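# Fit the matching cork panel into the frame recess

## Task

Pick out the single cork panel whose size matches the picture frame's recess and set it down in that recess so all four corners sit flat on the recess floor, with no other panel resting on or across it; afterwards both hands must release everything.

## Robot and tools

ROBOT. Two arms, left_arm and right_arm. Each ends in a sixteen-motor hand: right_arm has a right hand, left_arm its mirror image. Calibrated bases in the scene frame: left_arm at (+0.012, +0.358, 0) m, quat_wxyz (+1.000, 0, 0, +0.004); right_arm at (+0.002, -0.351, 0) m, quat_wxyz (+1.000, 0, 0, +0.007). A camera stand sits behind the arms.

FRAMES. Scene frame: origin at table-top height midway between the nominal bases, +x out over the table, +y toward left_arm, +z up (arm names do not match image sides). Each arm reports its hand pose, velocities, targets and its wrist camera's pose in its own base frame. Fixed cameras and the table use the scene frame. Motion offsets use the axes of that arm's current Hand target. Hand point axes (right hand): +z along straightened fingers toward the tips, +x across the palm away from the thumb, +y out of the palm face (palm surface at y = -0.062 m). On the left hand +x points toward the thumb. The hand point sits just beyond the index/middle knuckles; straight fingertips reach about 0.139 m past the knuckles at z = -0.017 m. A rigid mast near the wrist on the palm side (x +0.05 to +0.10, z -0.16 to -0.11, up to y = +0.06 m; x sign flipped on the left hand) can collide with things.

execute_actions(actions, cameras). actions is a list of up to 15 actions run in sequence; each action is a table of at most 15 rows, each row one 1/30 s step; a short table repeats its last row to fill 15 steps, so one action lasts 0.5 s. Every row has 48 numbers, each in [-1, 1], covering both arms even if only one moves:
1-6: left_arm dx, dy, dz, rx, ry, rz
7-22: left hand hinge goals
23-24: left current_limit, speed
25-30: right_arm dx, dy, dz, rx, ry, rz
31-46: right hand hinge goals
47-48: right current_limit, speed.
The six pose numbers are an offset, not a pose: they give the target relative to the Hand target as it stood when the action began, in that target's own axes. Every row of the action counts from that same starting target, not from the prior row, and the next action starts from the new target, so resending an offset moves further. Scale: 1.0 equals 0.6 m for dx, dy, dz and 180 degrees for the rotation vector rx, ry, rz. All zeros re-requests the current target. Orientation is clipped to within 40 degrees of the measured one each step. The hand often stops short of its target (joint friction, load, elbow sag that pulls it low), by up to a few cm; send the remaining gap as a fresh offset, and aim higher when carrying. To stop pushing against something, command the target back past the hand point.

Hand numbers are absolute goals, each hinge scaled linearly between its stops, in this fixed order: index_mcp, index_abd, index_pip, index_dip, middle_mcp, middle_abd, middle_pip, middle_dip, ring_mcp, ring_abd, ring_pip, ring_dip, thumb_cmc, thumb_axl, thumb_mcp, thumb_ipl. Straight values: _mcp +0.75, _abd 0.00, _pip +0.58, _dip +0.70, thumb_cmc +0.71, thumb_axl +0.68, thumb_mcp +0.23, thumb_ipl +0.17. Lower numbers curl fingers toward the palm and swing the thumb in front of the palm. A 0 is a real goal, so to leave a hand alone, resend its hand_goal, hand_current_limit and hand_speed. current_limit maps -1..+1 to 0..550 mA (floor 11 mA); speed gives (speed+1)/2 of 8.5 rad/s. Start values: +0.4 and -0.6. Both persist until rewritten. A finger only presses while its goal lies past the object's surface.

cameras: list of names, ["all"], or []; omitted or null gives all images for an empty actions list, none otherwise. Unknown names invalidate the call. Camera names: cam_head_left, cam_head_right, cam_high, cam_left_wrist, cam_right_wrist, each 672x504. An empty actions list just reports state and images (also the scene number and task).

zoom_image(camera, region): region [x0, y0, x1, y1] in pixels from the image's top-left, at most 504 by 504, on a camera in the latest images.

finished_scene(scene): scene is 1 or 2; ends the current scene permanently, so call it only once the panel rests correctly and both hands are open and clear.

RESULTS. end_effector_position (m) and end_effector_quat_wxyz in each arm's base frame, possibly off by a few cm. Hand target: the commanded pose after clipping; the next offsets start from it. Joint velocities may read "within noise". Per motor, in hinge order: hand_goal, hand_measured, hand_current_ma (positive pushes toward -1), hand_state (moving, goal, blocked, overload). Joint torques include the arm's own weight and are noisy. MOTOR HOT warns of heating; at 100 °C the arm drops for 30-60 s. A hand motor held at 495 mA or more for 5 s cuts out for 10 s.

AVOID. Dropping the panel or letting it fall far, releasing it while it moves, slamming into the table, frame or heavy objects, hard pushes, any object leaving the table, and any contact between the two arms or one hand gripping the other's fingers. Avoid long stretched holds and pushing toward unreachable poses (heat). Objects may get brief random nudges. Time while thinking passes with the robot holding its last command; smooth, economical motion is preferred.

Each tool is called after "Call:" as name(argument=value, ...) on one line, values as JSON.

## Session

Call:
execute_actions(actions=[])

Scene clock: 0.00 s.
left_arm: end_effector_position=(+0.4857, -0.1015, +0.1484) hand_goal=(+0.754, +0.000, +0.576, +0.696, +0.754, +0.000, +0.576, +0.696, +0.754, +0.000, +0.576, +0.696, +0.714, +0.678, +0.226, +0.168) hand_measured=(+0.754, +0.000, +0.576, +0.696, +0.754, +0.000, +0.576, +0.696, +0.754, +0.000, +0.576, +0.696, +0.714, +0.678, +0.226, +0.168) hand_current_ma=(+0, +0, +0, +0, +0, +0, +0, +0, +0, +0, +0, +0, +0, +0, +0, +0) hand_state=(goal, goal, goal, goal, goal, goal, goal, goal, goal, goal, goal, goal, goal, goal, goal, goal) hand_current_limit=0.40 hand_speed=-0.60 end_effector_quat_wxyz=(-0.009, +0.875, +0.485, -0.003) | right_arm: end_effector_position=(+0.5034, +0.2725, +0.2277) hand_goal=(+0.754, +0.000, +0.576, +0.696, +0.754, +0.000, +0.576, +0.696, +0.754, +0.000, +0.576, +0.696, +0.714, +0.678, +0.226, +0.168) hand_measured=(+0.754, +0.000, +0.576, +0.696, +0.754, +0.000, +0.576, +0.696, +0.754, +0.000, +0.576, +0.696, +0.714, +0.678, +0.226, +0.168) hand_current_ma=(+0, +0, +0, +0, +0, +0, +0, +0, +0, +0, +0, +0, +0, +0, +0, +0) hand_state=(goal, goal, goal, goal, goal, goal, goal, goal, goal, goal, goal, goal, goal, goal, goal, goal) hand_current_limit=0.40 hand_speed=-0.60 end_effector_quat_wxyz=(+0.019, +0.949, +0.275, +0.152)
Joint positions: left_arm=[-0.19 1.464 1.154 -1.277 -0.01 0.369] | right_arm=[0.687 1.733 1.647 -1.217 0.154 1.672]
Joint velocities: within noise
Joint torques (N m): no reading
Heat: left arm: hottest elbow 32 °C; right arm: hottest wrist yaw 31 °C.
Hand target: left_arm +0.4939, -0.1031, +0.1573; -0.003, +0.875, +0.485, +0.005 | right_arm +0.5088, +0.2769, +0.2383; +0.014, +0.947, +0.274, +0.165

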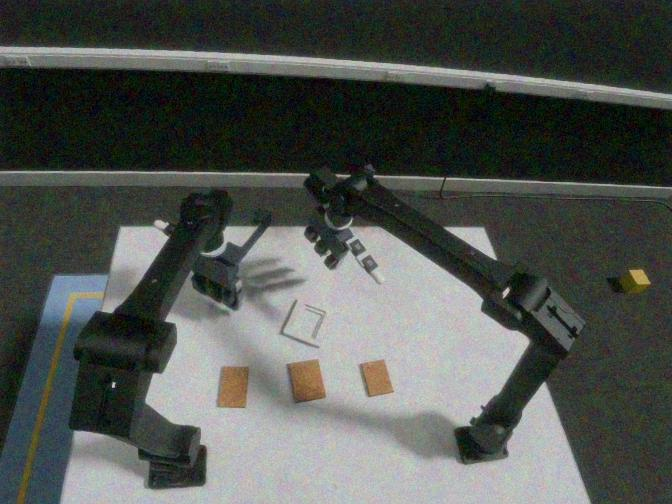

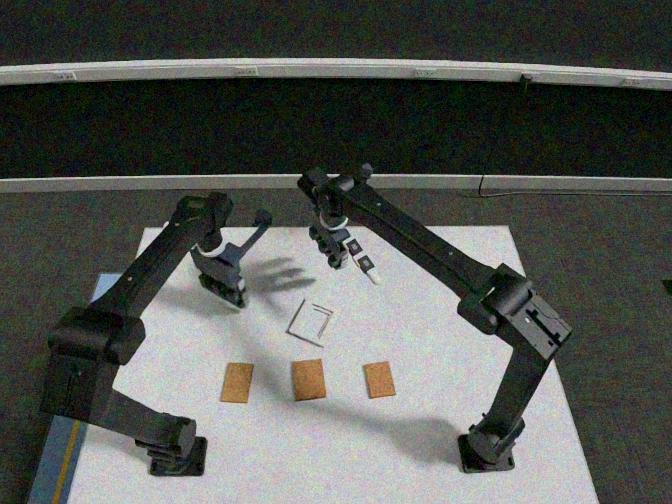

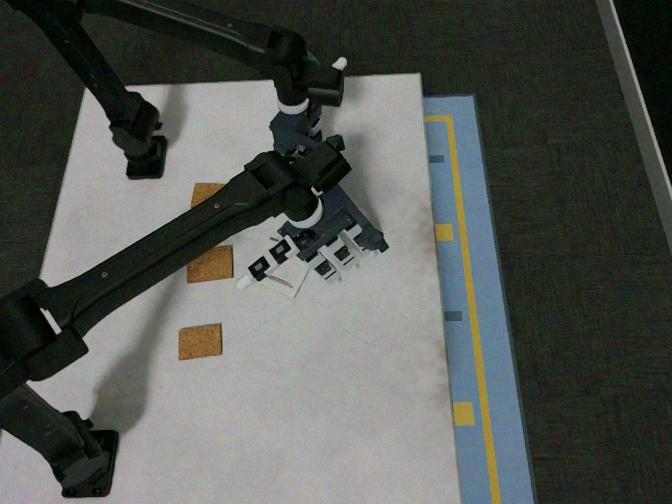

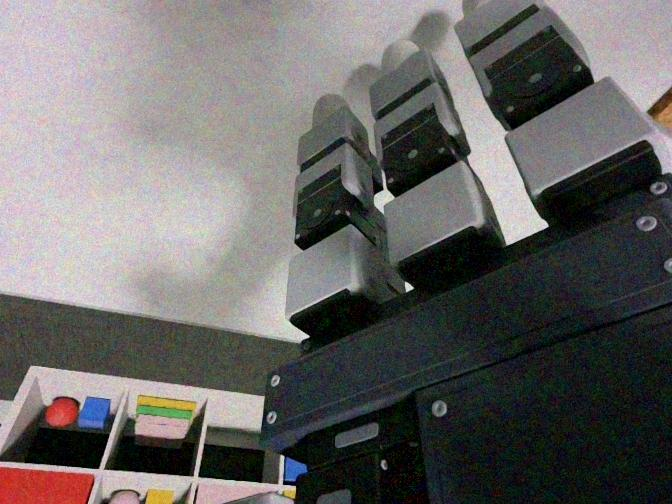

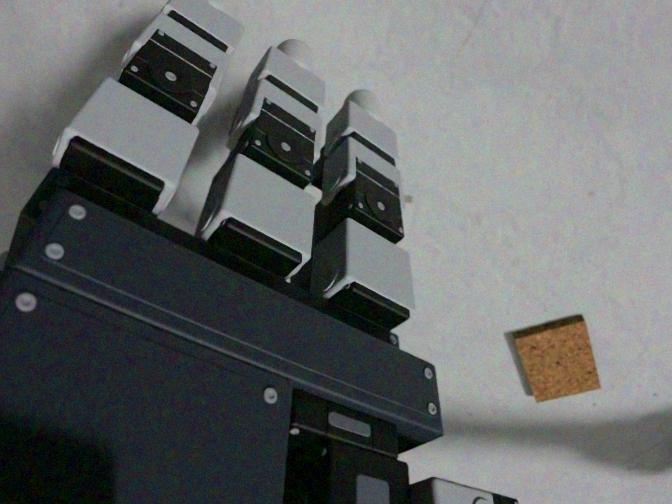

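Call:
zoom_image(camera="cam_head_left", region=[200, 280, 420, 430])

Call:
zoom_image(camera="cam_head_right", region=[200, 280, 420, 430])

Call:
zoom_image(camera="cam_high", region=[160, 160, 400, 380])

Scaled by 2.291 from the camera's 672x504 image, which has a finer 960x720 frame.

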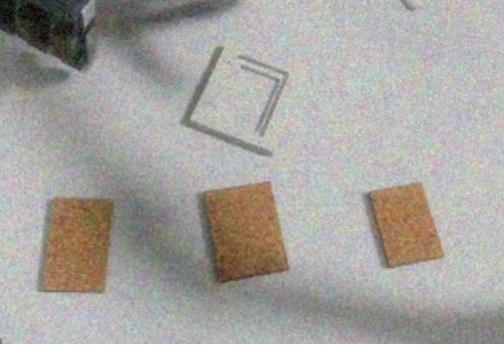

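Scaled by 2.291 from the camera's 672x504 image, which has a finer 960x720 frame.

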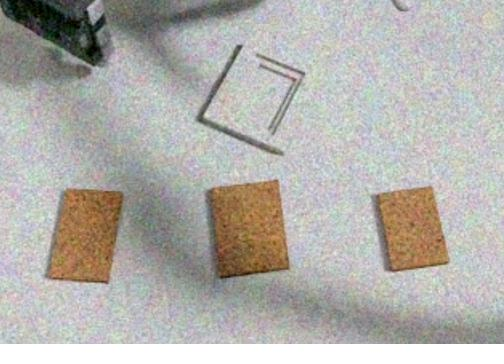

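Scaled by 2.100 from the camera's 672x504 image, which has a finer 960x720 frame.

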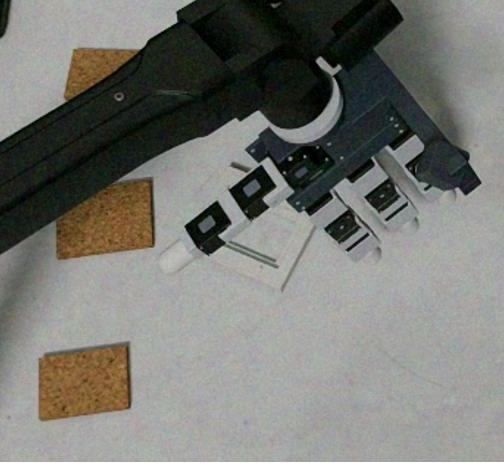

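Call:
execute_actions(actions=[[[0,0,0,0,0,0,0.754,0,0.576,0.696,0.754,0,0.576,0.696,0.754,0,0.576,0.696,0.714,0.678,0.226,0.168,0.4,-0.6,-0.084,0.078,-0.048,0,0,0,0.754,0,0.576,0.696,0.754,0,0.576,0.696,0.754,0,0.576,0.696,0.714,0.678,0.226,0.168,0.4,-0.6]],[[0,0,0,0,0,0,0.754,0,0.576,0.696,0.754,0,0.576,0.696,0.754,0,0.576,0.696,0.714,0.678,0.226,0.168,0.4,-0.6,-0.084,0.078,-0.048,0,0,0,0.754,0,0.576,0.696,0.754,0,0.576,0.696,0.754,0,0.576,0.696,0.714,0.678,0.226,0.168,0.4,-0.6]],[[0,0,0,0,0,0,0.754,0,0.576,0.696,0.754,0,0.576,0.696,0.754,0,0.576,0.696,0.714,0.678,0.226,0.168,0.4,-0.6,-0.084,0.078,-0.048,0,0,0,0.754,0,0.576,0.696,0.754,0,0.576,0.696,0.754,0,0.576,0.696,0.714,0.678,0.226,0.168,0.4,-0.6]],[[0,0,0,0,0,0,0.754,0,0.576,0.696,0.754,0,0.576,0.696,0.754,0,0.576,0.696,0.714,0.678,0.226,0.168,0.4,-0.6,-0.084,0.078,-0.048,0,0,0,0.754,0,0.576,0.696,0.754,0,0.576,0.696,0.754,0,0.576,0.696,0.714,0.678,0.226,0.168,0.4,-0.6]]], cameras=["cam_high","cam_right_wrist","cam_head_left"])

Scene clock: 94.07 s.
left_arm: end_effector_position=(+0.4857, -0.1015, +0.1484) hand_goal=(+0.754, +0.000, +0.576, +0.696, +0.754, +0.000, +0.576, +0.696, +0.754, +0.000, +0.576, +0.696, +0.714, +0.678, +0.226, +0.168) hand_measured=(+0.754, +0.000, +0.576, +0.696, +0.754, +0.000, +0.576, +0.696, +0.754, +0.000, +0.576, +0.696, +0.714, +0.678, +0.224, +0.168) hand_current_ma=(-2, +0, +2, +0, -2, +0, +2, +0, -2, +0, +2, +0, +1, -2, -7, -1) hand_state=(goal, goal, goal, goal, goal, goal, goal, goal, goal, goal, goal, goal, goal, goal, goal, goal) hand_current_limit=0.40 hand_speed=-0.60 end_effector_quat_wxyz=(-0.009, +0.875, +0.485, -0.003) | right_arm: end_effector_position=(+0.4033, -0.0004, +0.3029) hand_goal=(+0.754, +0.000, +0.576, +0.696, +0.754, +0.000, +0.576, +0.696, +0.754, +0.000, +0.576, +0.696, +0.714, +0.678, +0.226, +0.168) hand_measured=(+0.754, +0.000, +0.576, +0.696, +0.754, +0.000, +0.576, +0.696, +0.754, +0.000, +0.576, +0.696, +0.716, +0.678, +0.222, +0.168) hand_current_ma=(+0, +0, +1, +0, +0, +0, +1, +0, +0, -1, +1, +0, +3, -1, -11, -1) hand_state=(goal, goal, goal, goal, goal, goal, goal, goal, goal, goal, goal, goal, goal, goal, goal, goal) hand_current_limit=0.40 hand_speed=-0.60 end_effector_quat_wxyz=(+0.015, +0.950, +0.265, +0.163)
Joint positions: left_arm=[-0.19 1.464 1.154 -1.277 -0.01 0.369] | right_arm=[0.227 1.147 1.227 -1.323 0.016 1.251]
Joint torques (N m): left_arm=[-0.32 -10.4 12.01 0.73 -0.11 0.01] | right_arm=[1.03 -4.89 11.7 0.66 0.02 -0.14]
Heat: left arm: hottest elbow 38 °C; right arm: hottest shoulder 30 °C.
Hand target: left_arm +0.4939, -0.1031, +0.1573; -0.003, +0.875, +0.485, +0.005 | right_arm +0.4079, +0.0049, +0.3078; +0.014, +0.947, +0.274, +0.165
Off the commanded pose: left_arm 0.012 m, 1 deg | right_arm 0.008 m, 1 deg.
camera_calibration:
cam_right_wrist: T_world_to_cam=[[-0.319454, -0.927545, -0.193929, 0.228625], [-0.851525, 0.191198, 0.48821, 0.147375], [-0.415758, 0.321096, -0.850907, 0.553639], [0, 0, 0, 1]] pos_world=[0.428708, 0.0061109, 0.443482]
Images, in order (width x height): cam_head_left 672x504, cam_high 672x504, cam_right_wrist 672x504.

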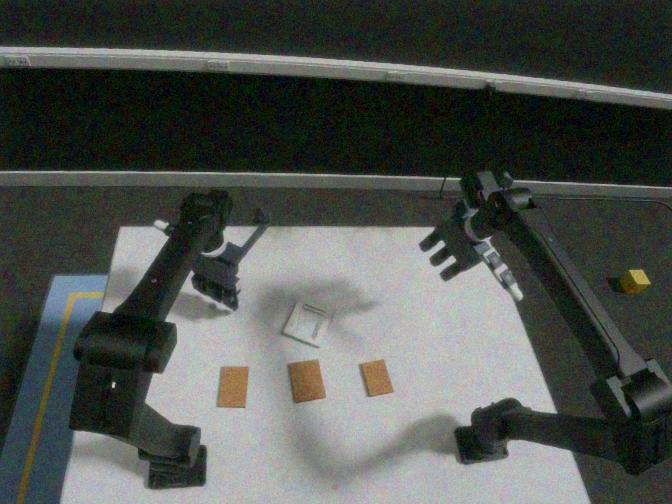

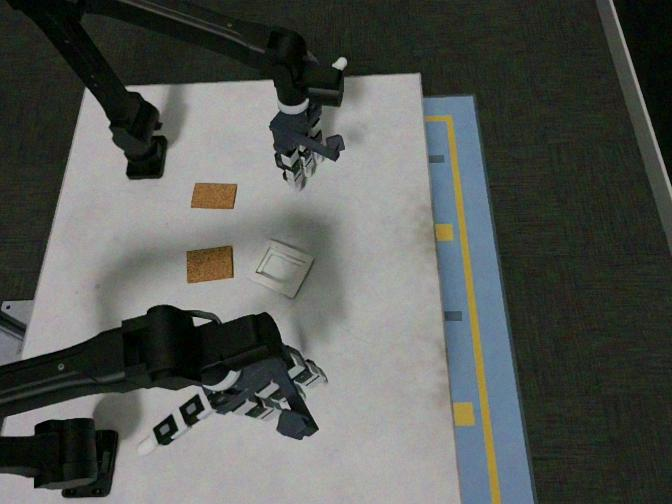

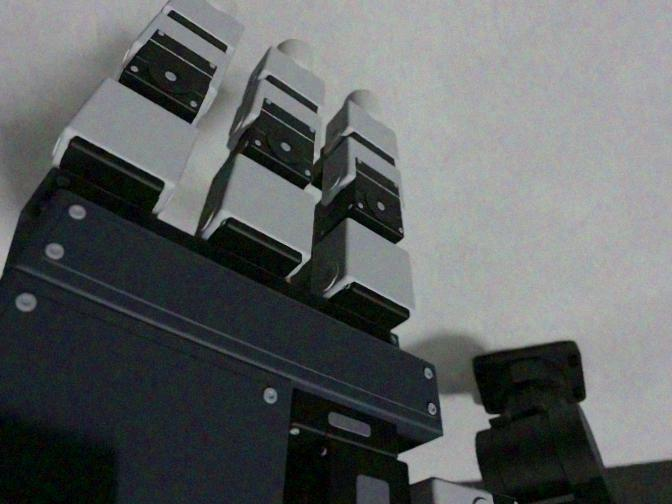

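Call:
zoom_image(camera="cam_high", region=[235, 225, 335, 305])

Call:
zoom_image(camera="cam_high", region=[170, 170, 330, 310])

Call:
zoom_image(camera="cam_head_left", region=[260, 290, 350, 360])

Scaled by 5.040 from the camera's 672x504 image, which has a finer 960x720 frame.

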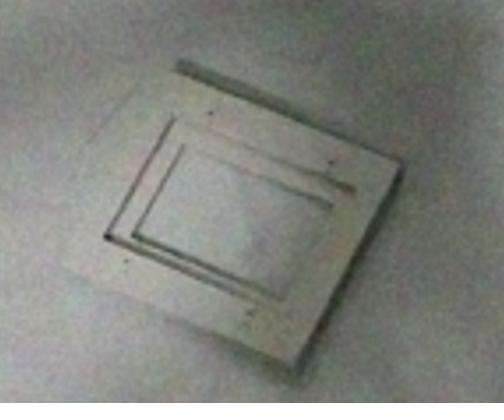

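Scaled by 3.150 from the camera's 672x504 image, which has a finer 960x720 frame.

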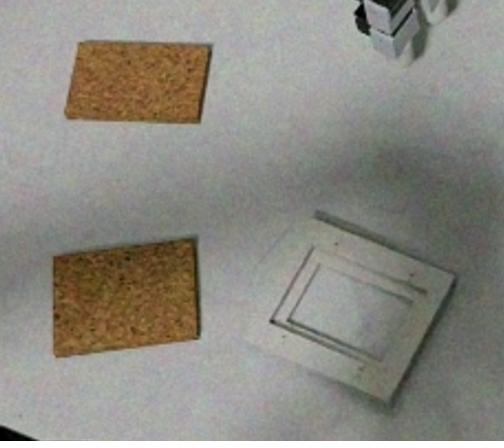

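Scaled by 5.600 from the camera's 672x504 image, which has a finer 960x720 frame.

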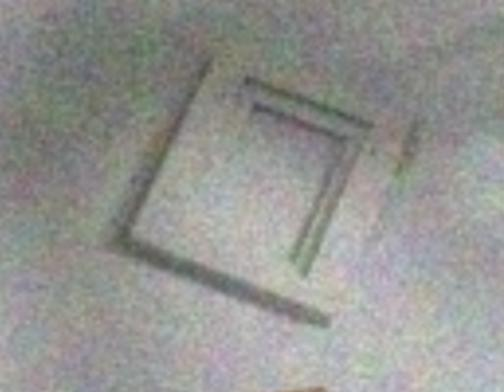

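Call:
zoom_image(camera="cam_head_left", region=[350, 345, 410, 405])

Call:
zoom_image(camera="cam_high", region=[180, 230, 250, 290])

Scaled by 8.400 from the camera's 672x504 image, which has a finer 960x720 frame.

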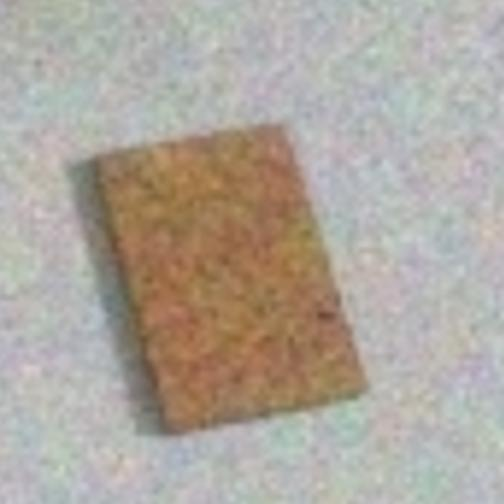

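Scaled by 7.200 from the camera's 672x504 image, which has a finer 960x720 frame.

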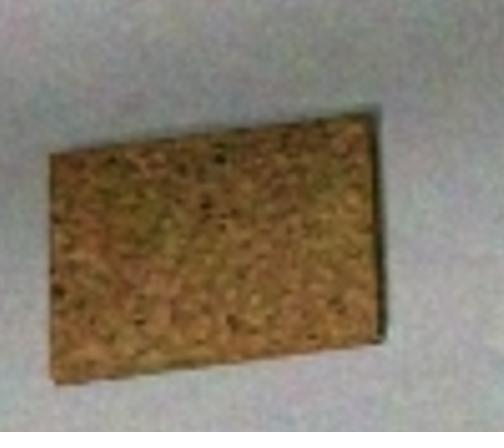

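Call:
execute_actions(actions=[[[0,0,0,0,0,0,0.754,0,0.576,0.696,0.754,0,0.576,0.696,0.754,0,0.576,0.696,0.714,0.678,0.226,0.168,0.4,-0.6,0.082,-0.001,0,0,0,-0.18,0.754,0,0.576,0.696,0.754,0,0.576,0.696,0.754,0,0.576,0.696,0.714,0.678,0.226,0.168,0.4,-0.6]],[[0,0,0,0,0,0,0.754,0,0.576,0.696,0.754,0,0.576,0.696,0.754,0,0.576,0.696,0.714,0.678,0.226,0.168,0.4,-0.6,0.082,-0.001,0,0,0,-0.18,0.754,0,0.576,0.696,0.754,0,0.576,0.696,0.754,0,0.576,0.696,0.714,0.678,0.226,0.168,0.4,-0.6]],[[0,0,0,0,0,0,0.754,0,0.576,0.696,0.754,0,0.576,0.696,0.754,0,0.576,0.696,0.714,0.678,0.226,0.168,0.4,-0.6,0.082,-0.001,0,0,0,-0.18,0.754,0,0.576,0.696,0.754,0,0.576,0.696,0.754,0,0.576,0.696,0.714,0.678,0.226,0.168,0.4,-0.6]],[[0,0,0,0,0,0,0.754,0,0.576,0.696,0.754,0,0.576,0.696,0.754,0,0.576,0.696,0.714,0.678,0.226,0.168,0.4,-0.6,0.082,-0.001,0,0,0,-0.18,0.754,0,0.576,0.696,0.754,0,0.576,0.696,0.754,0,0.576,0.696,0.714,0.678,0.226,0.168,0.4,-0.6]],[[0,0,0,0,0,0,0.754,0,0.576,0.696,0.754,0,0.576,0.696,0.754,0,0.576,0.696,0.714,0.678,0.226,0.168,0.4,-0.6,0.082,-0.001,0,0,0,-0.18,0.754,0,0.576,0.696,0.754,0,0.576,0.696,0.754,0,0.576,0.696,0.714,0.678,0.226,0.168,0.4,-0.6]],[[0,0,0,0,0,0,0.754,0,0.576,0.696,0.754,0,0.576,0.696,0.754,0,0.576,0.696,0.714,0.678,0.226,0.168,0.4,-0.6,0.082,-0.001,0,0,0,-0.18,0.754,0,0.576,0.696,0.754,0,0.576,0.696,0.754,0,0.576,0.696,0.714,0.678,0.226,0.168,0.4,-0.6]]])

Scene clock: 382.33 s.
left_arm: end_effector_position=(+0.4857, -0.1015, +0.1484) hand_goal=(+0.754, +0.000, +0.576, +0.696, +0.754, +0.000, +0.576, +0.696, +0.754, +0.000, +0.576, +0.696, +0.714, +0.678, +0.226, +0.168) hand_measured=(+0.754, +0.000, +0.576, +0.696, +0.754, +0.000, +0.576, +0.696, +0.754, +0.000, +0.576, +0.696, +0.714, +0.678, +0.224, +0.168) hand_current_ma=(-2, +0, +2, +0, -2, +0, +2, +0, -2, +0, +2, +0, +1, -2, -7, -1) hand_state=(goal, goal, goal, goal, goal, goal, goal, goal, goal, goal, goal, goal, goal, goal, goal, goal) hand_current_limit=0.40 hand_speed=-0.60 end_effector_quat_wxyz=(-0.009, +0.875, +0.485, -0.003) | right_arm: end_effector_position=(+0.3357, +0.1627, +0.2833) hand_goal=(+0.754, +0.000, +0.576, +0.696, +0.754, +0.000, +0.576, +0.696, +0.754, +0.000, +0.576, +0.696, +0.714, +0.678, +0.226, +0.168) hand_measured=(+0.754, +0.000, +0.578, +0.696, +0.752, +0.000, +0.576, +0.696, +0.752, -0.002, +0.576, +0.696, +0.714, +0.678, +0.222, +0.168) hand_current_ma=(-1, -1, +2, +0, -4, -1, +0, +0, -5, -1, -1, +0, +1, -1, -11, -1) hand_state=(goal, goal, goal, goal, goal, goal, goal, goal, goal, goal, goal, goal, goal, goal, goal, goal) hand_current_limit=0.40 hand_speed=-0.60 end_effector_quat_wxyz=(+0.151, -0.363, +0.919, -0.042)
Joint positions: left_arm=[-0.19 1.464 1.154 -1.277 -0.01 0.369] | right_arm=[0.243 1.147 1.214 -1.326 0.043 -2.087]
Joint torques (N m): left_arm=[-0.5 -10.64 12.07 0.77 -0.08 0.03] | right_arm=[0.62 -5.42 12.74 0.64 -0.14 -0.09]
Heat: left arm: hottest elbow 40 °C; right arm: hottest elbow 32 °C.
Hand target: left_arm +0.4939, -0.1031, +0.1573; -0.003, +0.875, +0.485, +0.005 | right_arm +0.3389, +0.1652, +0.2952; +0.162, -0.390, +0.906, -0.035
Off the commanded pose: left_arm 0.012 m, 1 deg | right_arm 0.013 m, 4 deg.
joint sent to its limit (right arm) — joint 6 (wrist roll), lower limit. The joint targets are off in orientation, not in position.

Call:
execute_actions(actions=[[[0,0,0,0,0,0,0.754,0,0.576,0.696,0.754,0,0.576,0.696,0.754,0,0.576,0.696,0.714,0.678,0.226,0.168,0.4,-0.6,0.045,0.155,0.012,0,0,0,0.589,0,-0.445,-0.1,0.589,0,-0.445,-0.1,1,0,0.576,0.696,0.714,0.678,0.36,0.168,0.4,-0.6]],[[0,0,0,0,0,0,0.754,0,0.576,0.696,0.754,0,0.576,0.696,0.754,0,0.576,0.696,0.714,0.678,0.226,0.168,0.4,-0.6,0.045,0.155,0.012,0,0,0,0.589,0,-0.445,-0.1,0.589,0,-0.445,-0.1,1,0,0.576,0.696,0.3,0.678,0.36,0.168,0.4,-0.6]],[[0,0,0,0,0,0,0.754,0,0.576,0.696,0.754,0,0.576,0.696,0.754,0,0.576,0.696,0.714,0.678,0.226,0.168,0.4,-0.6,0.045,0.155,0.012,0,0,0,0.589,0,-0.445,-0.1,0.589,0,-0.445,-0.1,1,0,0.576,0.696,-0.2,0.678,0.36,0.168,0.4,-0.6]],[[0,0,0,0,0,0,0.754,0,0.576,0.696,0.754,0,0.576,0.696,0.754,0,0.576,0.696,0.714,0.678,0.226,0.168,0.4,-0.6,-0.0237,-0.1435,0.0195,0.1126,-0.0349,-0.1203,0.589,0,-0.445,-0.1,0.589,0,-0.445,-0.1,1,0,0.576,0.696,-0.657,0.678,0.36,0.168,0.4,-0.6]],[[0,0,0,0,0,0,0.754,0,0.576,0.696,0.754,0,0.576,0.696,0.754,0,0.576,0.696,0.714,0.678,0.226,0.168,0.4,-0.6,-0.0237,-0.1435,0.0195,0.1126,-0.0349,-0.1203,0.589,0,-0.445,-0.1,0.589,0,-0.445,-0.1,1,0,0.576,0.696,-0.657,0.678,0.36,0.168,0.4,-0.6]]], cameras=["cam_head_left","cam_head_right","cam_high","cam_right_wrist"])

Scene clock: 413.97 s.
left_arm: end_effector_position=(+0.4857, -0.1015, +0.1484) hand_goal=(+0.754, +0.000, +0.576, +0.696, +0.754, +0.000, +0.576, +0.696, +0.754, +0.000, +0.576, +0.696, +0.714, +0.678, +0.226, +0.168) hand_measured=(+0.754, +0.000, +0.576, +0.696, +0.754, +0.000, +0.576, +0.696, +0.754, +0.000, +0.576, +0.696, +0.714, +0.678, +0.224, +0.168) hand_current_ma=(-2, +0, +2, +0, -2, +0, +2, +0, -2, +0, +2, +0, +1, -2, -7, -1) hand_state=(goal, goal, goal, goal, goal, goal, goal, goal, goal, goal, goal, goal, goal, goal, goal, goal) hand_current_limit=0.40 hand_speed=-0.60 end_effector_quat_wxyz=(-0.009, +0.875, +0.485, -0.003) | right_arm: end_effector_position=(+0.2396, +0.2277, +0.2415) hand_goal=(+0.590, +0.000, -0.444, -0.100, +0.590, +0.000, -0.444, -0.100, +1.000, +0.000, +0.576, +0.696, -0.656, +0.678, +0.360, +0.168) hand_measured=(+0.586, +0.000, -0.442, -0.098, +0.586, +0.000, -0.442, -0.096, +0.992, -0.002, +0.572, +0.696, -0.656, +0.678, +0.356, +0.168) hand_current_ma=(-6, +0, +5, +5, -7, +0, +4, +6, -20, -3, -6, +0, -1, -1, -10, +0) hand_state=(goal, goal, goal, goal, goal, goal, goal, goal, goal, goal, goal, goal, goal, goal, goal, goal) hand_current_limit=0.40 hand_speed=-0.60 end_effector_quat_wxyz=(+0.307, -0.540, +0.670, -0.407)
Joint positions: left_arm=[-0.19 1.464 1.154 -1.277 -0.01 0.369] | right_arm=[1.077 0.946 0.921 -1.125 1.016 -2.087]
Joint torques (N m): left_arm=[-0.5 -10.64 12.05 0.72 -0.1 0] | right_arm=[-0.26 -2.67 12.92 0.94 0.81 -0.11]
Heat: left arm: hottest elbow 40 °C; right arm: hottest elbow 34 °C.
Hand target: left_arm +0.4939, -0.1031, +0.1573; -0.003, +0.875, +0.485, +0.005 | right_arm +0.2454, +0.2331, +0.2545; +0.354, -0.613, +0.612, -0.353
Off the commanded pose: left_arm 0.012 m, 1 deg | right_arm 0.015 m, 13 deg.
joint sent to its limit (right arm) — joint 6 (wrist roll), lower limit. The joint targets are off in orientation, not in position.
camera_calibration:
cam_right_wrist: T_world_to_cam=[[-0.0878678, 0.813033, -0.575549, 0.0162673], [-0.260614, 0.538896, 0.801044, -0.301938], [0.961436, 0.220382, 0.164536, -0.192177], [0, 0, 0, 1]] pos_world=[0.107506, 0.19184, 0.282848]
Images, in order (width x height): cam_head_left 672x504, cam_head_right 672x504, cam_high 672x504, cam_right_wrist 672x504.

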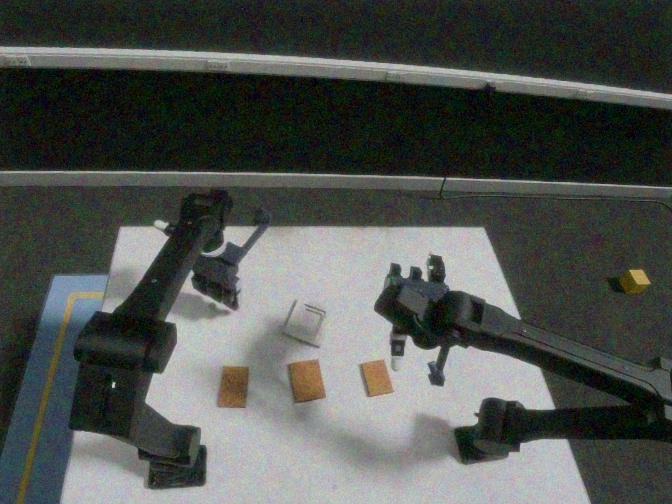

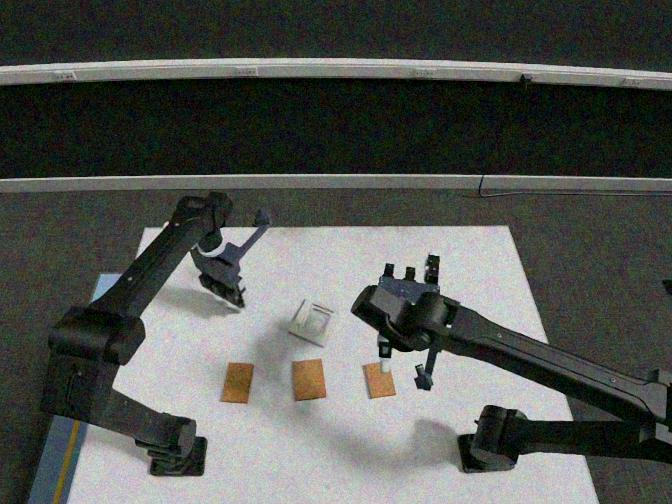

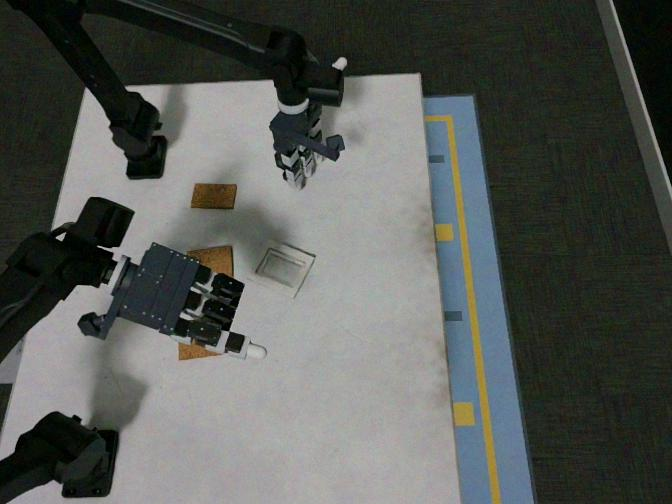

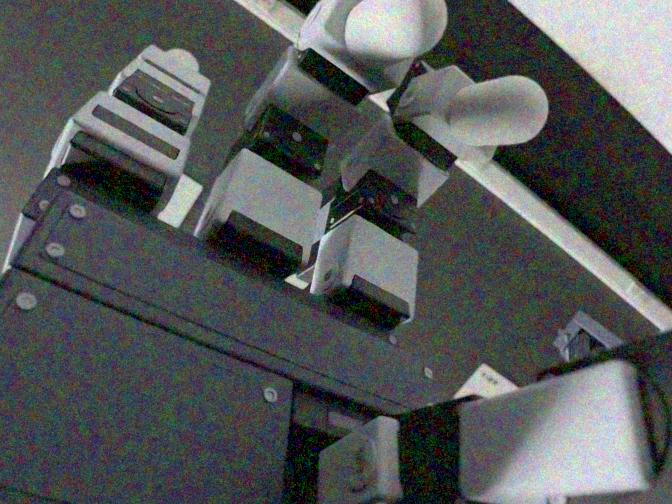

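Call:
execute_actions(actions=[[[0,0,0,0,0,0,0.754,0,0.576,0.696,0.754,0,0.576,0.696,0.754,0,0.576,0.696,0.714,0.678,0.226,0.168,0.4,-0.6,0,0.1325,0.0707,0,0.0674,0.0389,0.685,0,-0.445,-0.1,0.685,0,-0.445,-0.1,1,0,0.576,0.696,-0.657,0.678,0.36,0.168,0.4,-0.6]],[[0,0,0,0,0,0,0.754,0,0.576,0.696,0.754,0,0.576,0.696,0.754,0,0.576,0.696,0.714,0.678,0.226,0.168,0.4,-0.6,0,0.1325,0.0707,0,0,0,0.685,0,-0.445,-0.1,0.685,0,-0.445,-0.1,1,0,0.576,0.696,-0.657,0.678,0.36,0.168,0.4,-0.6]]], cameras=["cam_head_left","cam_head_right","cam_high","cam_left_wrist"])

Scene clock: 462.07 s.
left_arm: end_effector_position=(+0.4857, -0.1015, +0.1484) hand_goal=(+0.754, +0.000, +0.576, +0.696, +0.754, +0.000, +0.576, +0.696, +0.754, +0.000, +0.576, +0.696, +0.714, +0.678, +0.226, +0.168) hand_measured=(+0.754, +0.000, +0.576, +0.696, +0.754, +0.000, +0.576, +0.696, +0.754, +0.000, +0.576, +0.696, +0.714, +0.678, +0.224, +0.168) hand_current_ma=(-2, +0, +2, +0, -2, +0, +2, +0, -2, +0, +2, +0, +1, -2, -7, -1) hand_state=(goal, goal, goal, goal, goal, goal, goal, goal, goal, goal, goal, goal, goal, goal, goal, goal) hand_current_limit=0.40 hand_speed=-0.60 end_effector_quat_wxyz=(-0.009, +0.875, +0.485, -0.003) | right_arm: end_effector_position=(+0.2326, +0.2230, +0.0623) hand_goal=(+0.686, +0.000, -0.444, -0.100, +0.686, +0.000, -0.444, -0.100, +1.000, +0.000, +0.576, +0.696, -0.656, +0.678, +0.360, +0.168) hand_measured=(+0.680, +0.000, -0.442, -0.098, +0.678, +0.000, -0.442, -0.096, +0.990, -0.002, +0.574, +0.696, -0.654, +0.678, +0.358, +0.168) hand_current_ma=(-12, +0, +3, +4, -17, +0, +3, +6, -27, -2, -4, +0, +2, -1, -5, +0) hand_state=(goal, goal, goal, goal, goal, goal, goal, goal, goal, goal, goal, goal, goal, goal, goal, goal) hand_current_limit=0.40 hand_speed=-0.60 end_effector_quat_wxyz=(+0.292, -0.541, +0.680, -0.399)
Joint positions: left_arm=[-0.19 1.464 1.154 -1.277 -0.01 0.369] | right_arm=[1.076 1.116 0.544 -0.635 0.992 -2.038]
Joint torques (N m): left_arm=[-0.56 -10.64 12.05 0.8 -0.09 0.02] | right_arm=[0.21 -4.01 10.47 1.18 1 -0.1]
Heat: left arm: hottest elbow 41 °C; right arm: hottest elbow 35 °C.
Hand target: left_arm +0.4939, -0.1031, +0.1573; -0.003, +0.875, +0.485, +0.005 | right_arm +0.2393, +0.2339, +0.0744; +0.308, -0.533, +0.683, -0.393
Off the commanded pose: left_arm 0.012 m, 1 deg | right_arm 0.018 m, 2 deg.
Images, in order (width x height): cam_head_left 672x504, cam_head_right 672x504, cam_high 672x504, cam_left_wrist 672x504.

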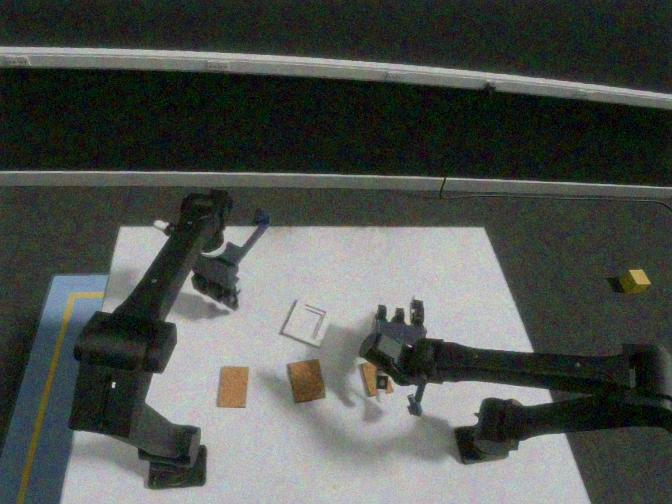

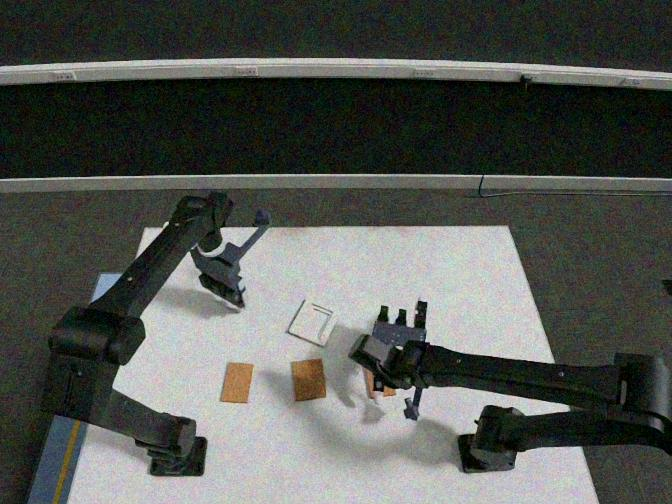

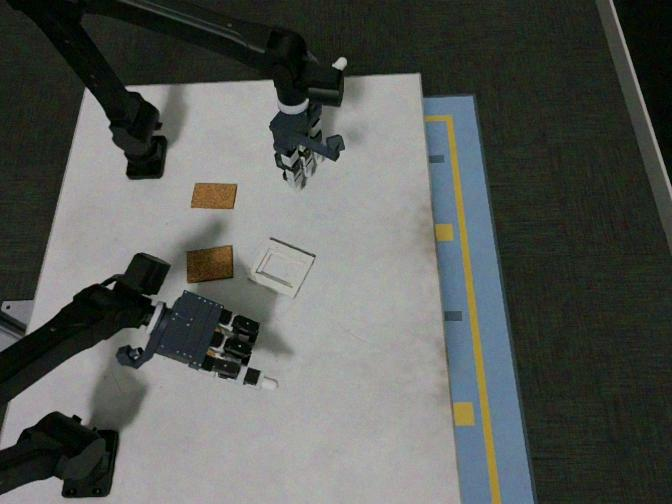

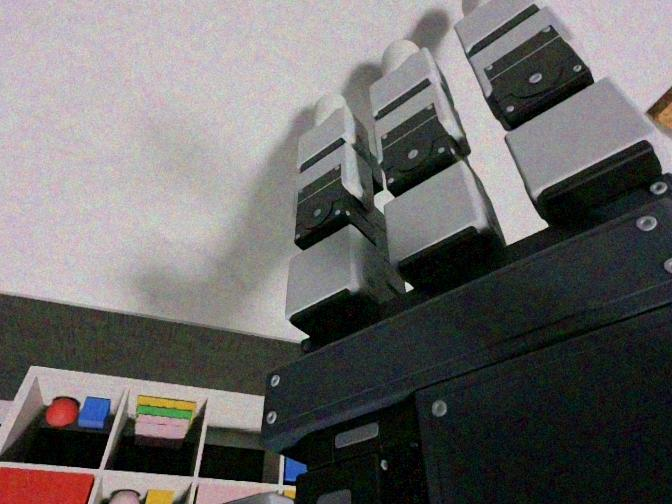

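Call:
zoom_image(camera="cam_head_left", region=[340, 290, 460, 430])

Call:
zoom_image(camera="cam_head_right", region=[340, 290, 460, 430])

Call:
zoom_image(camera="cam_high", region=[160, 280, 290, 400])

Scaled by 3.600 from the camera's 672x504 image, which has a finer 960x720 frame.

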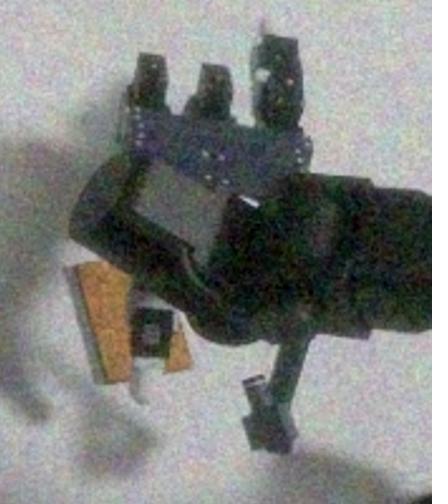

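Scaled by 3.600 from the camera's 672x504 image, which has a finer 960x720 frame.

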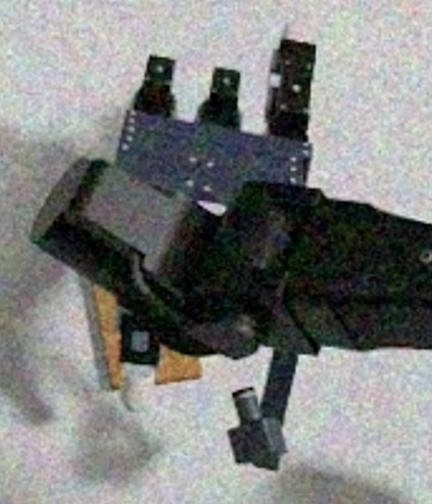

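Scaled by 3.877 from the camera's 672x504 image, which has a finer 960x720 frame.

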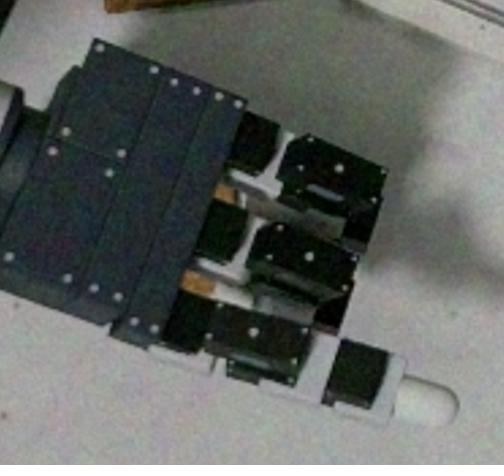

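Call:
execute_actions(actions=[[[0,0,0,0,0,0,0.754,0,0.576,0.696,0.754,0,0.576,0.696,0.754,0,0.576,0.696,0.714,0.678,0.226,0.168,0.4,-0.6,-0.006,0.0664,0.0383,0,0,0,0.685,0,-0.445,-0.1,0.685,0,-0.445,-0.1,1,0,0.576,0.696,-0.657,0.678,0.36,0.168,0.4,-0.6]]], cameras=["cam_head_left","cam_head_right","cam_high"])

Call:
zoom_image(camera="cam_head_left", region=[340, 310, 440, 430])

Call:
zoom_image(camera="cam_head_right", region=[340, 310, 440, 430])

Call:
zoom_image(camera="cam_high", region=[160, 280, 290, 400])

Scene clock: 479.70 s.
left_arm: end_effector_position=(+0.4857, -0.1015, +0.1484) hand_goal=(+0.754, +0.000, +0.576, +0.696, +0.754, +0.000, +0.576, +0.696, +0.754, +0.000, +0.576, +0.696, +0.714, +0.678, +0.226, +0.168) hand_measured=(+0.754, +0.000, +0.576, +0.696, +0.754, +0.000, +0.576, +0.696, +0.754, +0.000, +0.576, +0.696, +0.714, +0.678, +0.224, +0.168) hand_current_ma=(-2, +0, +2, +0, -2, +0, +2, +0, -2, +0, +2, +0, +1, -2, -7, -1) hand_state=(goal, goal, goal, goal, goal, goal, goal, goal, goal, goal, goal, goal, goal, goal, goal, goal) hand_current_limit=0.40 hand_speed=-0.60 end_effector_quat_wxyz=(-0.009, +0.875, +0.485, -0.003) | right_arm: end_effector_position=(+0.2373, +0.2308, +0.0226) hand_goal=(+0.686, +0.000, -0.444, -0.100, +0.686, +0.000, -0.444, -0.100, +1.000, +0.000, +0.576, +0.696, -0.656, +0.678, +0.360, +0.168) hand_measured=(+0.680, +0.000, -0.442, -0.098, +0.678, +0.000, -0.442, -0.096, +0.990, -0.002, +0.574, +0.696, -0.656, +0.678, +0.358, +0.168) hand_current_ma=(-14, +0, +3, +4, -18, +0, +3, +6, -27, -2, -4, +0, +0, -1, -5, +0) hand_state=(goal, goal, goal, goal, goal, goal, goal, goal, goal, goal, goal, goal, goal, goal, goal, goal) hand_current_limit=0.40 hand_speed=-0.60 end_effector_quat_wxyz=(+0.298, -0.537, +0.682, -0.398)
Joint positions: left_arm=[-0.19 1.464 1.154 -1.277 -0.01 0.369] | right_arm=[1.076 1.237 0.497 -0.456 0.995 -2.034]
Joint torques (N m): left_arm=[-0.38 -10.75 12.03 0.8 -0.1 0.01] | right_arm=[0.38 -4.66 8.14 1.24 0.92 -0.09]
Heat: left arm: hottest elbow 41 °C; right arm: hottest elbow 34 °C.
Hand target: left_arm +0.4939, -0.1031, +0.1573; -0.003, +0.875, +0.485, +0.005 | right_arm +0.2401, +0.2374, +0.0283; +0.308, -0.533, +0.683, -0.393
Off the commanded pose: left_arm 0.012 m, 1 deg | right_arm 0.009 m, 1 deg.
Images, in order (width x height): cam_head_left 672x504, cam_head_right 672x504, cam_high 672x504.

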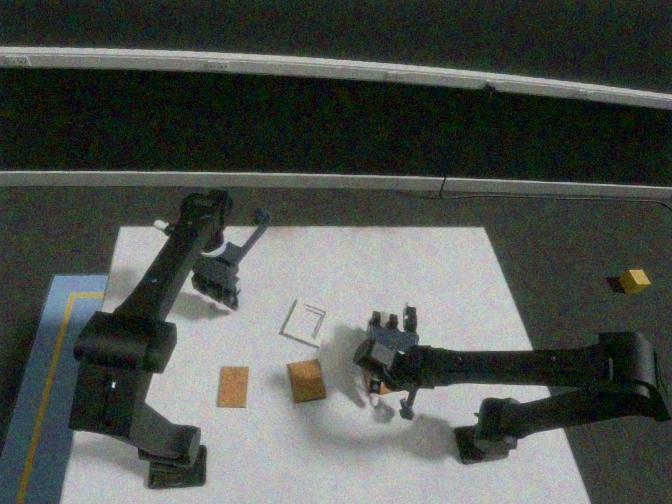

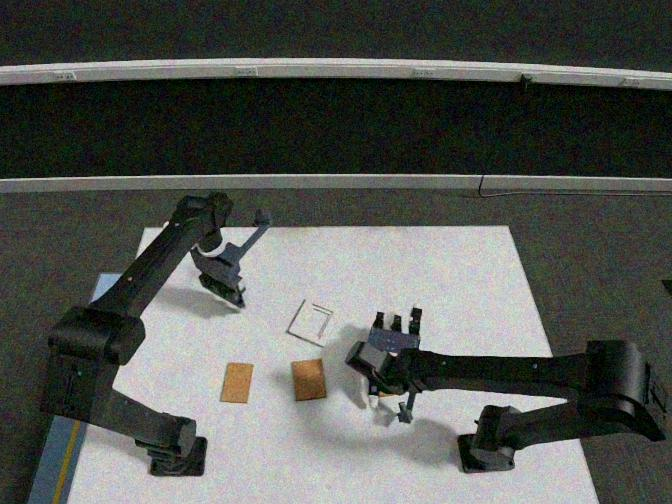

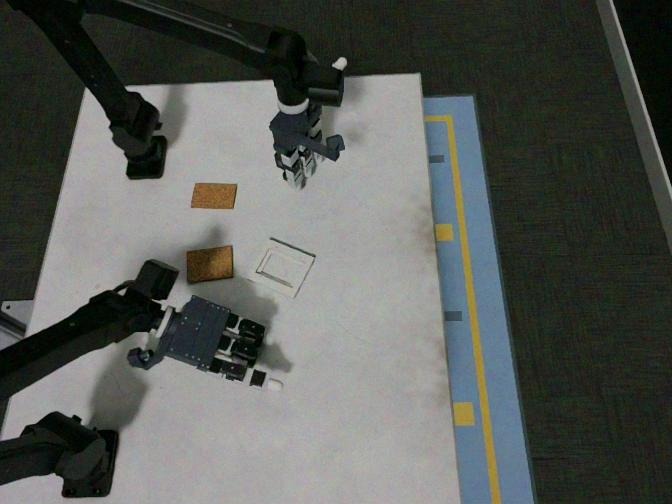

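Scaled by 4.200 from the camera's 672x504 image, which has a finer 960x720 frame.

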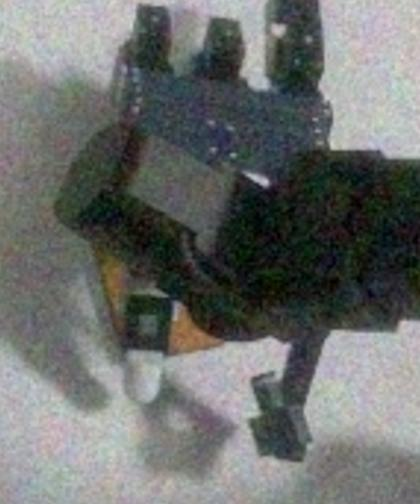

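Scaled by 4.200 from the camera's 672x504 image, which has a finer 960x720 frame.

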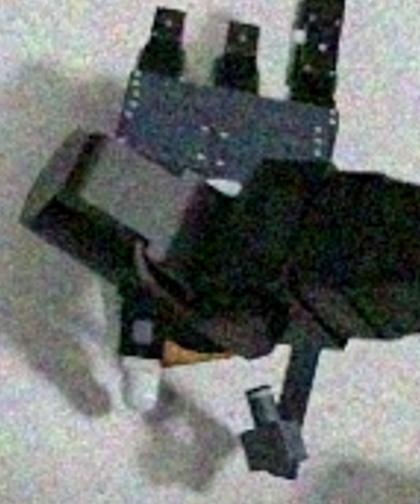

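Scaled by 3.877 from the camera's 672x504 image, which has a finer 960x720 frame.

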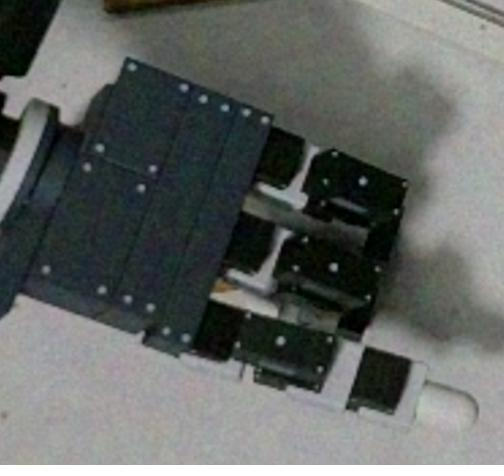

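Call:
execute_actions(actions=[[[0,0,0,0,0,0,0.754,0,0.576,0.696,0.754,0,0.576,0.696,0.754,0,0.576,0.696,0.714,0.678,0.226,0.168,0.4,-0.6,0,0.0125,0.0072,0,0,0,0.685,0,-0.445,-0.1,0.685,0,-0.445,-0.1,1,0,0.576,0.696,-0.657,0.678,0.36,0.168,0.2,-0.6]],[[0,0,0,0,0,0,0.754,0,0.576,0.696,0.754,0,0.576,0.696,0.754,0,0.576,0.696,0.714,0.678,0.226,0.168,0.4,-0.6,0,0,0,0,0,0,0.6,0,-0.445,-0.1,0.6,0,-0.445,-0.1,1,0,0.576,0.696,-0.657,0.678,0.28,0.168,0.2,-0.7]],[[0,0,0,0,0,0,0.754,0,0.576,0.696,0.754,0,0.576,0.696,0.754,0,0.576,0.696,0.714,0.678,0.226,0.168,0.4,-0.6,0,0.0025,0.0014,0,0,0,0.53,0,-0.445,-0.1,0.53,0,-0.445,-0.1,1,0,0.576,0.696,-0.657,0.678,0.24,0.168,0.2,-0.7]]], cameras=["cam_head_left","cam_head_right","cam_high","cam_right_wrist"])

Call:
zoom_image(camera="cam_head_left", region=[340, 310, 440, 430])

Call:
zoom_image(camera="cam_high", region=[160, 280, 290, 400])

Scene clock: 492.67 s.
left_arm: end_effector_position=(+0.4857, -0.1015, +0.1484) hand_goal=(+0.754, +0.000, +0.576, +0.696, +0.754, +0.000, +0.576, +0.696, +0.754, +0.000, +0.576, +0.696, +0.714, +0.678, +0.226, +0.168) hand_measured=(+0.754, +0.000, +0.576, +0.696, +0.754, +0.000, +0.576, +0.696, +0.754, +0.000, +0.576, +0.696, +0.714, +0.678, +0.224, +0.168) hand_current_ma=(-2, +0, +2, +0, -2, +0, +2, +0, -2, +0, +2, +0, +1, -2, -7, -1) hand_state=(goal, goal, goal, goal, goal, goal, goal, goal, goal, goal, goal, goal, goal, goal, goal, goal) hand_current_limit=0.40 hand_speed=-0.60 end_effector_quat_wxyz=(-0.009, +0.875, +0.485, -0.003) | right_arm: end_effector_position=(+0.2405, +0.2367, +0.0214) hand_goal=(+0.530, +0.000, -0.444, -0.100, +0.530, +0.000, -0.444, -0.100, +1.000, +0.000, +0.576, +0.696, -0.656, +0.678, +0.240, +0.168) hand_measured=(+0.528, +0.000, -0.442, -0.098, +0.548, +0.000, -0.442, -0.098, +0.990, -0.002, +0.574, +0.696, -0.652, +0.678, +0.258, +0.174) hand_current_ma=(-4, +0, +3, +4, +52, +0, +5, +4, -27, -2, -4, +0, +5, -1, +64, +15) hand_state=(goal, goal, goal, goal, goal, goal, goal, goal, goal, goal, goal, goal, goal, goal, goal, goal) hand_current_limit=0.20 hand_speed=-0.70 end_effector_quat_wxyz=(+0.309, -0.530, +0.685, -0.393)
Joint positions: left_arm=[-0.19 1.464 1.154 -1.277 -0.01 0.369] | right_arm=[1.076 1.247 0.493 -0.412 0.995 -2.034]
Joint torques (N m): left_arm=[-0.67 -10.7 12.05 0.73 -0.09 0.01] | right_arm=[0.44 -3.43 7.3 1.21 0.9 -0.09]
Heat: left arm: hottest elbow 41 °C; right arm: hottest elbow 32 °C.
Hand target: left_arm +0.4939, -0.1031, +0.1573; -0.003, +0.875, +0.485, +0.005 | right_arm +0.2401, +0.2376, +0.0180; +0.308, -0.533, +0.683, -0.393
Off the commanded pose: left_arm 0.012 m, 1 deg | right_arm 0.003 m, 0 deg.
camera_calibration:
cam_right_wrist: T_world_to_cam=[[-0.0790639, 0.837, -0.54146, -0.126182], [-0.240057, 0.511191, 0.825262, -0.129128], [0.967534, 0.195229, 0.160511, -0.154267], [0, 0, 0, 1]] pos_world=[0.108284, 0.201741, 0.063003]
Images, in order (width x height): cam_head_left 672x504, cam_head_right 672x504, cam_high 672x504, cam_right_wrist 672x504.

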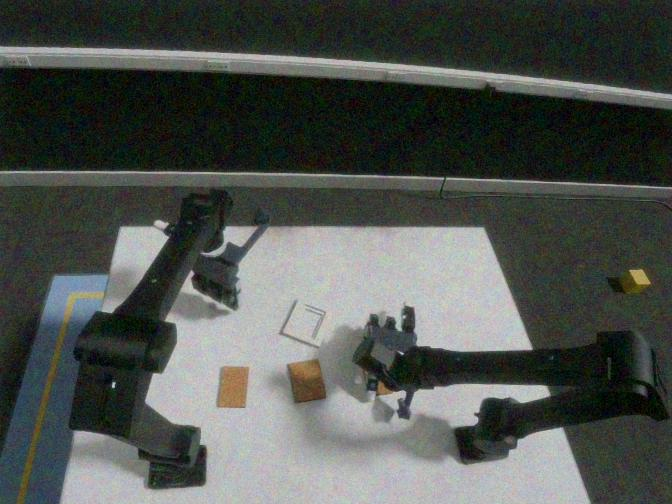

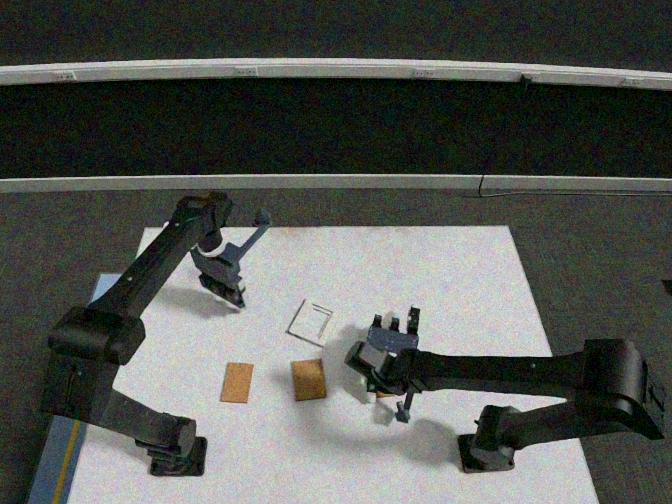

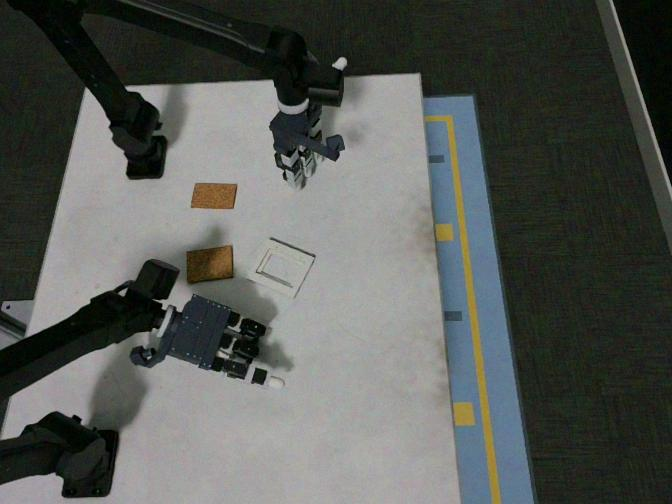

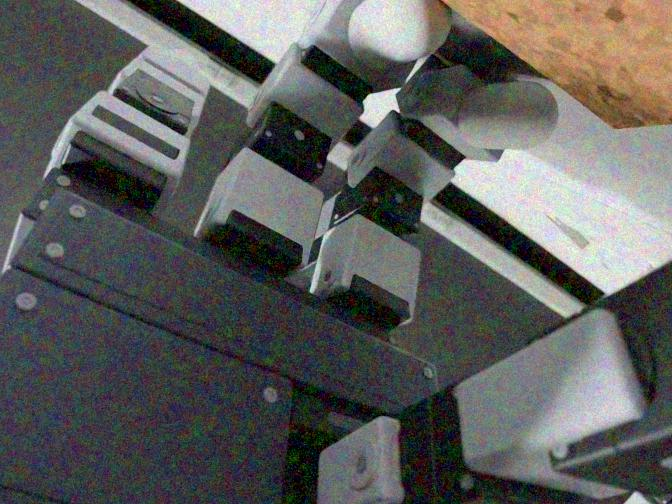

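Scaled by 4.200 from the camera's 672x504 image, which has a finer 960x720 frame.

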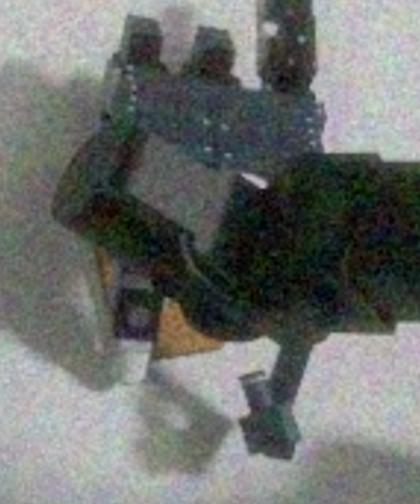

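Scaled by 3.877 from the camera's 672x504 image, which has a finer 960x720 frame.

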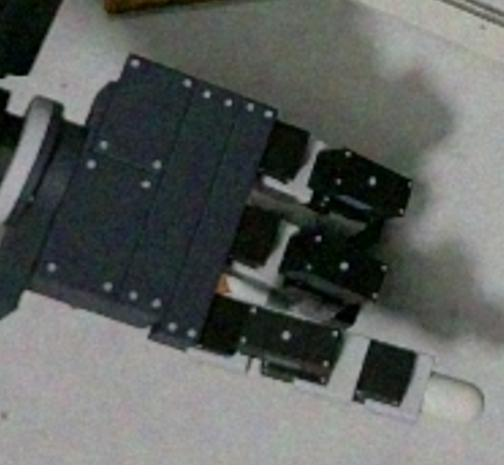

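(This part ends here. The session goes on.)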